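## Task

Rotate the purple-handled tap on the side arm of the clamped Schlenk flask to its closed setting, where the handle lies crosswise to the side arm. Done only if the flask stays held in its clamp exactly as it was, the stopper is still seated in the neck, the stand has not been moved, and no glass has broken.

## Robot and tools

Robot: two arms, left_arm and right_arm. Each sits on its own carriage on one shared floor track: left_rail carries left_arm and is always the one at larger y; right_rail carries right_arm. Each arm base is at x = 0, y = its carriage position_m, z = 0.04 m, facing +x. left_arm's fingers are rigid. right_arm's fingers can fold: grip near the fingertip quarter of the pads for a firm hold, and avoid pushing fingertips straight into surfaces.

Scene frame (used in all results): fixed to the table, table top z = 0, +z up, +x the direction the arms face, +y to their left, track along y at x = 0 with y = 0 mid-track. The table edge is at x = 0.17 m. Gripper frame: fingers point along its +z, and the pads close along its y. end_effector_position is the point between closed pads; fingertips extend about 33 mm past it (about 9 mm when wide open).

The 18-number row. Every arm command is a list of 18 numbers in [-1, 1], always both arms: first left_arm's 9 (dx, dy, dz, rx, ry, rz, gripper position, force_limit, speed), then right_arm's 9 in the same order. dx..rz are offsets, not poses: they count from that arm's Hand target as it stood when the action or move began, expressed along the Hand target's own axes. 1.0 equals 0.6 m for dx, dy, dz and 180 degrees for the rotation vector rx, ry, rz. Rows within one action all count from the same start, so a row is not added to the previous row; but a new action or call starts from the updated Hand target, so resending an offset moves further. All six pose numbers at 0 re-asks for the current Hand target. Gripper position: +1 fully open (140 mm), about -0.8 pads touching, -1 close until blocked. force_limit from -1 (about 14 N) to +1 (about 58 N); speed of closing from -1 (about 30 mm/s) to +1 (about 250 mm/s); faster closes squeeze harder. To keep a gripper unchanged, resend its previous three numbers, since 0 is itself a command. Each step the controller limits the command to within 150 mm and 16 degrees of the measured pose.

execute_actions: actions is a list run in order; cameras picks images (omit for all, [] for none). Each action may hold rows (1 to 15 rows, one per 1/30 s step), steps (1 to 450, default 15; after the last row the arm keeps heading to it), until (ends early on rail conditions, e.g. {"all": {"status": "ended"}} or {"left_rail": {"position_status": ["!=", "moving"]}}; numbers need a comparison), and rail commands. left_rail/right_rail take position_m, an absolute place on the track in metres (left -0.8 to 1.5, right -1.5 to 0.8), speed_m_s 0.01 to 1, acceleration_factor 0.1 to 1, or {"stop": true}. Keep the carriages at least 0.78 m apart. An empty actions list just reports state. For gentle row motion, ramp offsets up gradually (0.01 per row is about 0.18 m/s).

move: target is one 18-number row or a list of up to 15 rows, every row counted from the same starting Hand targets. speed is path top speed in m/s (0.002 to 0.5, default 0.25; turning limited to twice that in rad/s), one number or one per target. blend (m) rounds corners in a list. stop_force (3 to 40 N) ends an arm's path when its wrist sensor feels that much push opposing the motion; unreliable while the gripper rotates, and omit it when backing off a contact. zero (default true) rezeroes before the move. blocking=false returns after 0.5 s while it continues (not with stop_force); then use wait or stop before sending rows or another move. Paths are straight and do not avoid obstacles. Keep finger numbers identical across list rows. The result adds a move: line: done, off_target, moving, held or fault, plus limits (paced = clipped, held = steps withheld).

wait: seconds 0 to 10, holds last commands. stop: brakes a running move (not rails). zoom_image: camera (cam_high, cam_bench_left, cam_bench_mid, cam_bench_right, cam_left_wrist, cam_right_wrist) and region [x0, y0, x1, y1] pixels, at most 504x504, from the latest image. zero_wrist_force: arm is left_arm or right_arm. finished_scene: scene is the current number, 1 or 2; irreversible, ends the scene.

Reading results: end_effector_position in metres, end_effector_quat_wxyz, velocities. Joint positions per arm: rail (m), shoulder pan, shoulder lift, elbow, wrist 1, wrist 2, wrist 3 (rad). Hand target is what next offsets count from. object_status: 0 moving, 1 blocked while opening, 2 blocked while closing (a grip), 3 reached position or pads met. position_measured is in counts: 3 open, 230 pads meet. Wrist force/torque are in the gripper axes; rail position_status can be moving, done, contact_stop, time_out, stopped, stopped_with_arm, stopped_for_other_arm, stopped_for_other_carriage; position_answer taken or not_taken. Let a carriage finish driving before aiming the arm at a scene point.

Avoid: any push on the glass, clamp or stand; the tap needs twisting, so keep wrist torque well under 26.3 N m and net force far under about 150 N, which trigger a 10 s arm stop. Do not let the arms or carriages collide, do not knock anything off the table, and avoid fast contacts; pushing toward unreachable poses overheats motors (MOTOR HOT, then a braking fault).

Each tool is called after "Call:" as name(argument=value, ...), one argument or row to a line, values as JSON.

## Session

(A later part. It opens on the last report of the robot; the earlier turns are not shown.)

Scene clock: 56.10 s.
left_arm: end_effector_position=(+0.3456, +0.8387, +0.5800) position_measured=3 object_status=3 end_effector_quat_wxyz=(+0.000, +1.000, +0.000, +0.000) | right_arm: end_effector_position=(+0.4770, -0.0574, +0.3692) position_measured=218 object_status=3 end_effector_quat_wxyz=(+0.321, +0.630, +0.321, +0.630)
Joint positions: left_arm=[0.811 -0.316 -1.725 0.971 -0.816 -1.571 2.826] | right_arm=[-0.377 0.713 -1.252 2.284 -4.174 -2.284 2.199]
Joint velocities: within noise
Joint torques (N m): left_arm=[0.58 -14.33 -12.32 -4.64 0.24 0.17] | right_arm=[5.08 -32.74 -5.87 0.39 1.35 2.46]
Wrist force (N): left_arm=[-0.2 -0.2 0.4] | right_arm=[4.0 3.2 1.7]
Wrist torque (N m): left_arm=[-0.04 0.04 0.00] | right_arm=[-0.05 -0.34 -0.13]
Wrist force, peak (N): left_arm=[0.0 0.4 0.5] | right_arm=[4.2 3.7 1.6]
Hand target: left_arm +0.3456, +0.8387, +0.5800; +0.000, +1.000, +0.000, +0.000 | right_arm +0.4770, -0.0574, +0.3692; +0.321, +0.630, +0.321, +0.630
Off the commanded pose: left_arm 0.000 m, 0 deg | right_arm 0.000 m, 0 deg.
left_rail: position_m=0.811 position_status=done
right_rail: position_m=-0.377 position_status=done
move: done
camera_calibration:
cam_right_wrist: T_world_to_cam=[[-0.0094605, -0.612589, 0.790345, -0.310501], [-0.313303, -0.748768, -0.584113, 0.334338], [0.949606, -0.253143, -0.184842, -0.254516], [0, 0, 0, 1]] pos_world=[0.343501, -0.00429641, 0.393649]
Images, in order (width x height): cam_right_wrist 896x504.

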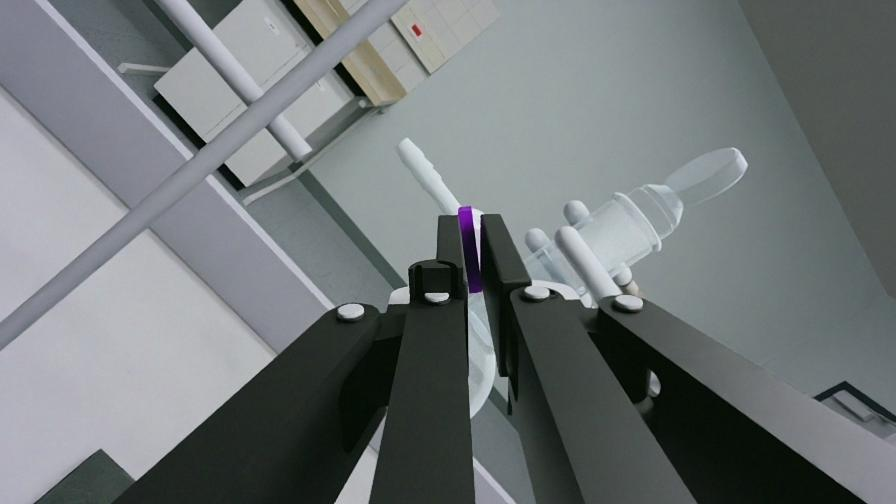

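Call:
move(
  target=[0,0,0,0,0,0,1,1,1,0,0,0,0,0,0.3333,-0.709,-1,-1],
  speed=0.3,
  cameras=["cam_right_wrist", "cam_bench_mid"],
)

Call:
zoom_image(
  camera="cam_right_wrist",
  region=[400, 190, 540, 330],
)

Call:
zoom_image(
  camera="cam_bench_mid",
  region=[380, 240, 480, 340],
)

Scene clock: 60.43 s.
left_arm: end_effector_position=(+0.3456, +0.8387, +0.5800) position_measured=3 object_status=3 end_effector_quat_wxyz=(+0.000, +1.000, +0.000, +0.000) | right_arm: end_effector_position=(+0.4770, -0.0573, +0.3692) position_measured=218 object_status=3 end_effector_quat_wxyz=(-0.037, +0.706, -0.037, +0.706)
Joint positions: left_arm=[0.811 -0.316 -1.725 0.971 -0.816 -1.571 2.826] | right_arm=[-0.377 0.713 -1.252 2.284 -4.174 -2.284 3.246]
Joint velocities: within noise
Joint torques (N m): left_arm=[0.57 -14.35 -12.36 -4.57 0.24 0.13] | right_arm=[-6.51 -34.23 -7.22 -0.09 2.84 2.35]
Wrist force (N): left_arm=[0.0 0.2 0.2] | right_arm=[4.0 2.0 1.0]
Wrist torque (N m): left_arm=[0.05 0.01 0.00] | right_arm=[-0.06 -0.45 -0.19]
Wrist force, peak (N): left_arm=[0.1 0.4 0.6] | right_arm=[4.7 3.9 1.8]
Hand target: left_arm +0.3456, +0.8387, +0.5800; +0.000, +1.000, +0.000, +0.000 | right_arm +0.4770, -0.0574, +0.3692; -0.037, +0.706, -0.037, +0.706
Off the commanded pose: left_arm 0.000 m, 0 deg | right_arm 0.000 m, 0 deg.
left_rail: position_m=0.811 position_status=done
right_rail: position_m=-0.377 position_status=done
move: done
camera_calibration:
cam_right_wrist: T_world_to_cam=[[-0.00934225, -0.990764, -0.135273, 0.00948936], [-0.313289, 0.131368, -0.940528, 0.516395], [0.949612, 0.0335928, -0.311623, -0.191236], [0, 0, 0, 1]] pos_world=[0.34347, -0.0520118, 0.427374]
Images, in order (width x height): cam_bench_mid 896x504, cam_right_wrist 896x504.

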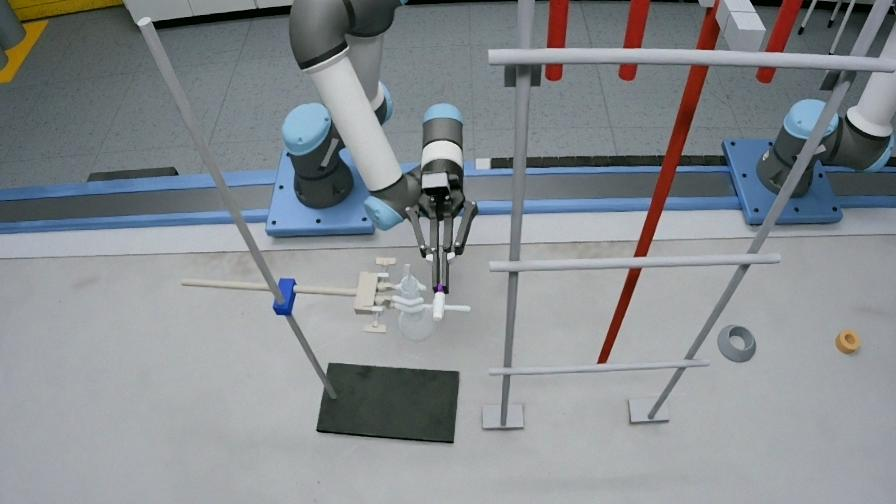

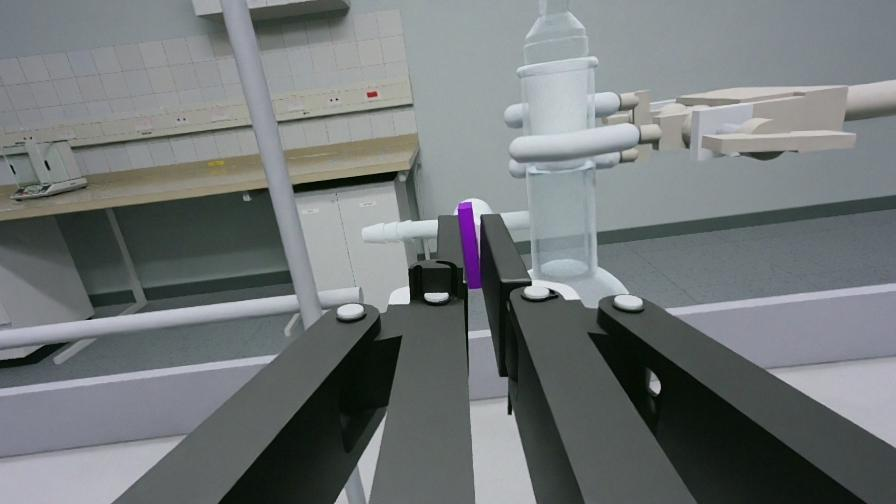

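Scaled by 3.600.

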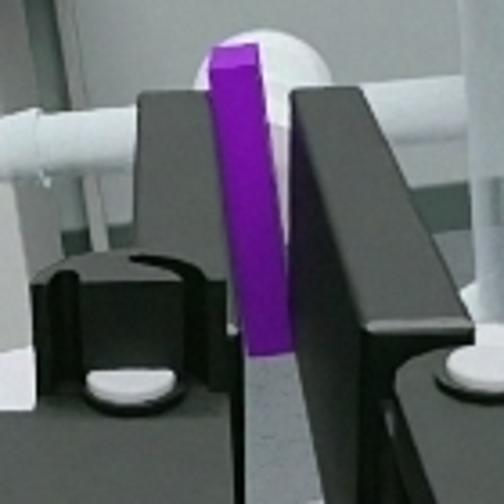

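Scaled by 5.040.

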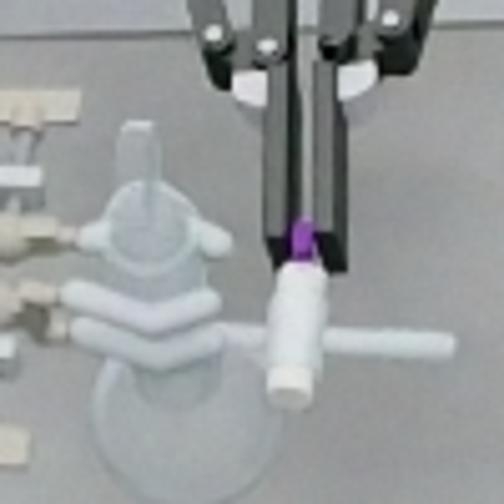

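Call:
execute_actions(
  actions=[
    {"rows": [[0,0,0,0,0,0,1,1,1,0,0,0,0,0,0,-0.6,-1,-0.8]], "steps": 14},
  ],
  cameras=[],
)

Call:
move(
  target=[0,0,0,0,0,0,1,1,1,0,0,-0.2,0,0,0,-0.6,-1,-0.8],
  speed=0.25,
  cameras=["cam_right_wrist", "cam_bench_mid", "cam_high"],
)

Call:
zoom_image(
  camera="cam_right_wrist",
  region=[360, 100, 620, 320],
)

Call:
zoom_image(
  camera="cam_bench_mid",
  region=[340, 230, 500, 360],
)

Scene clock: 63.13 s.
left_arm: end_effector_position=(+0.3456, +0.8387, +0.5800) position_measured=3 object_status=3 end_effector_quat_wxyz=(+0.000, +1.000, +0.000, +0.000) | right_arm: end_effector_position=(+0.4770, -0.0574, +0.3692) position_measured=205 object_status=3 end_effector_quat_wxyz=(-0.037, +0.706, -0.037, +0.706)
Joint positions: left_arm=[0.811 -0.316 -1.725 0.971 -0.816 -1.571 2.826] | right_arm=[-0.377 0.713 -1.252 2.284 -4.173 -2.284 3.246]
Joint velocities: within noise
Joint torques (N m): left_arm=[0.64 -14.64 -12.32 -4.51 0.3 0.13] | right_arm=[-6.93 -33.6 -11.39 -1.58 -0.39 1.97]
Wrist force (N): left_arm=[0.1 0.4 0.3] | right_arm=[1.8 -0.8 0.9]
Wrist torque (N m): left_arm=[0.08 -0.02 0.00] | right_arm=[0.07 -0.52 -0.06]
Wrist force, peak (N): left_arm=[0.0 0.0 0.7] | right_arm=[4.4 2.2 0.9]
Hand target: left_arm +0.3456, +0.8387, +0.5800; +0.000, +1.000, +0.000, +0.000 | right_arm +0.4770, -0.0574, +0.3692; -0.037, +0.706, -0.037, +0.706
Off the commanded pose: left_arm 0.000 m, 0 deg | right_arm 0.000 m, 0 deg.
left_rail: position_m=0.811 position_status=done
right_rail: position_m=-0.377 position_status=done
No camera images: "cameras" was empty.

Scene clock: 64.37 s.
left_arm: end_effector_position=(+0.3456, +0.8387, +0.5800) position_measured=3 object_status=3 end_effector_quat_wxyz=(+0.000, +1.000, +0.000, +0.000) | right_arm: end_effector_position=(+0.3570, -0.0574, +0.3692) position_measured=205 object_status=3 end_effector_quat_wxyz=(-0.037, +0.706, -0.037, +0.706)
Joint positions: left_arm=[0.811 -0.316 -1.725 0.971 -0.816 -1.571 2.826] | right_arm=[-0.377 1.002 -1.317 2.39 -4.214 -2.573 3.246]
Joint velocities: within noise
Joint torques (N m): left_arm=[0.85 -14.67 -11.84 -4.53 0.3 0.18] | right_arm=[9.73 -15.61 -19.61 -2.2 -1.38 -1.38]
Wrist force (N): left_arm=[0.0 0.0 0.4] | right_arm=[1.6 -0.7 0.8]
Wrist torque (N m): left_arm=[0.01 0.00 0.00] | right_arm=[0.08 -0.46 -0.06]
Wrist force, peak (N): left_arm=[-0.2 0.2 0.6] | right_arm=[1.7 -0.6 2.7]
Hand target: left_arm +0.3456, +0.8387, +0.5800; +0.000, +1.000, +0.000, +0.000 | right_arm +0.3570, -0.0574, +0.3692; -0.037, +0.706, -0.037, +0.706
Off the commanded pose: left_arm 0.000 m, 0 deg | right_arm 0.000 m, 0 deg.
left_rail: position_m=0.811 position_status=done
right_rail: position_m=-0.377 position_status=done
move: done
camera_calibration:
cam_right_wrist: T_world_to_cam=[[-0.00940045, -0.990727, -0.135539, 0.00842659], [-0.313293, 0.131639, -0.940488, 0.478854], [0.94961, 0.0336224, -0.311626, -0.0773392], [0, 0, 0, 1]] pos_world=[0.223543, -0.0520868, 0.427398]
Images, in order (width x height): cam_high 896x504, cam_bench_mid 896x504, cam_right_wrist 896x504.

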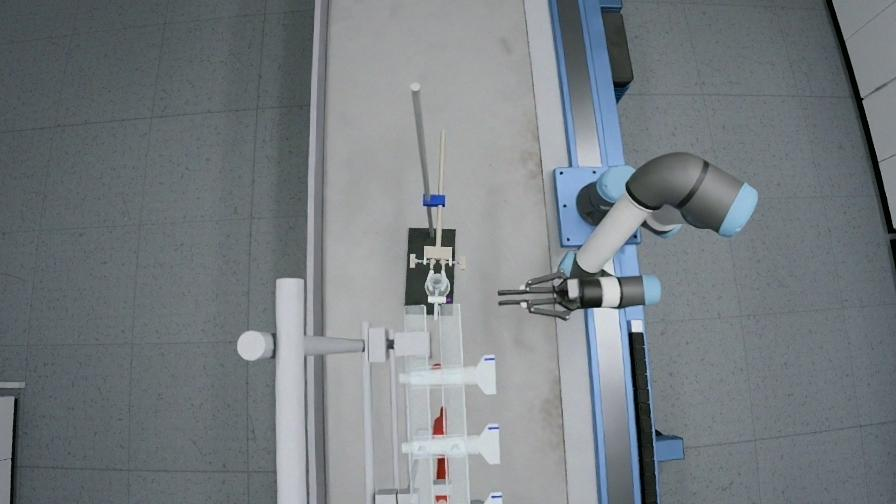

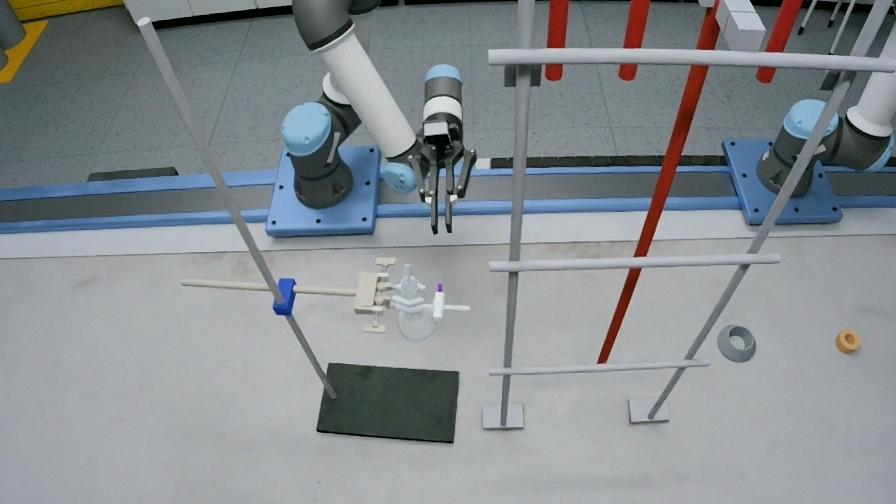

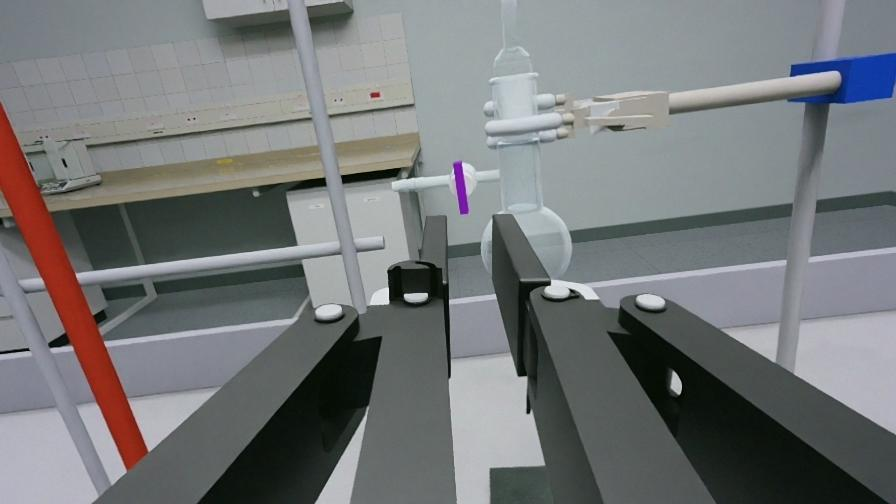

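Scaled by 1.938.

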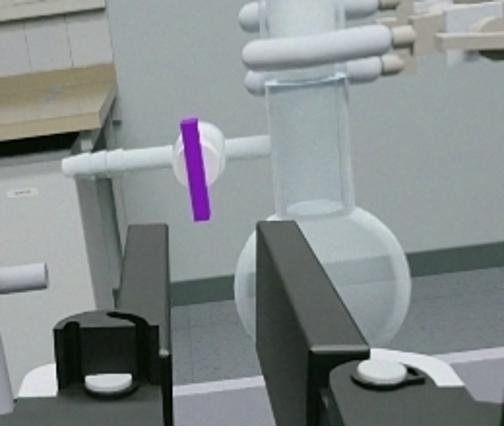

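Scaled by 3.150.

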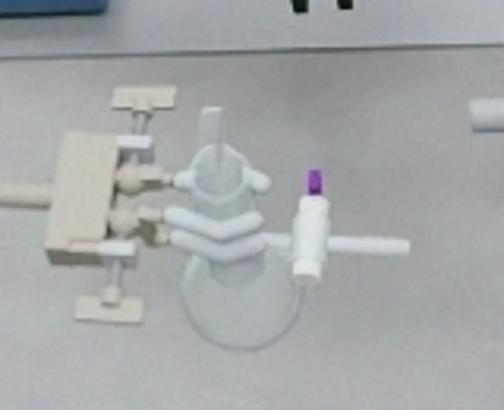

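Call:
finished_scene(
  scene=1,
)

The scene is finished: the task was done.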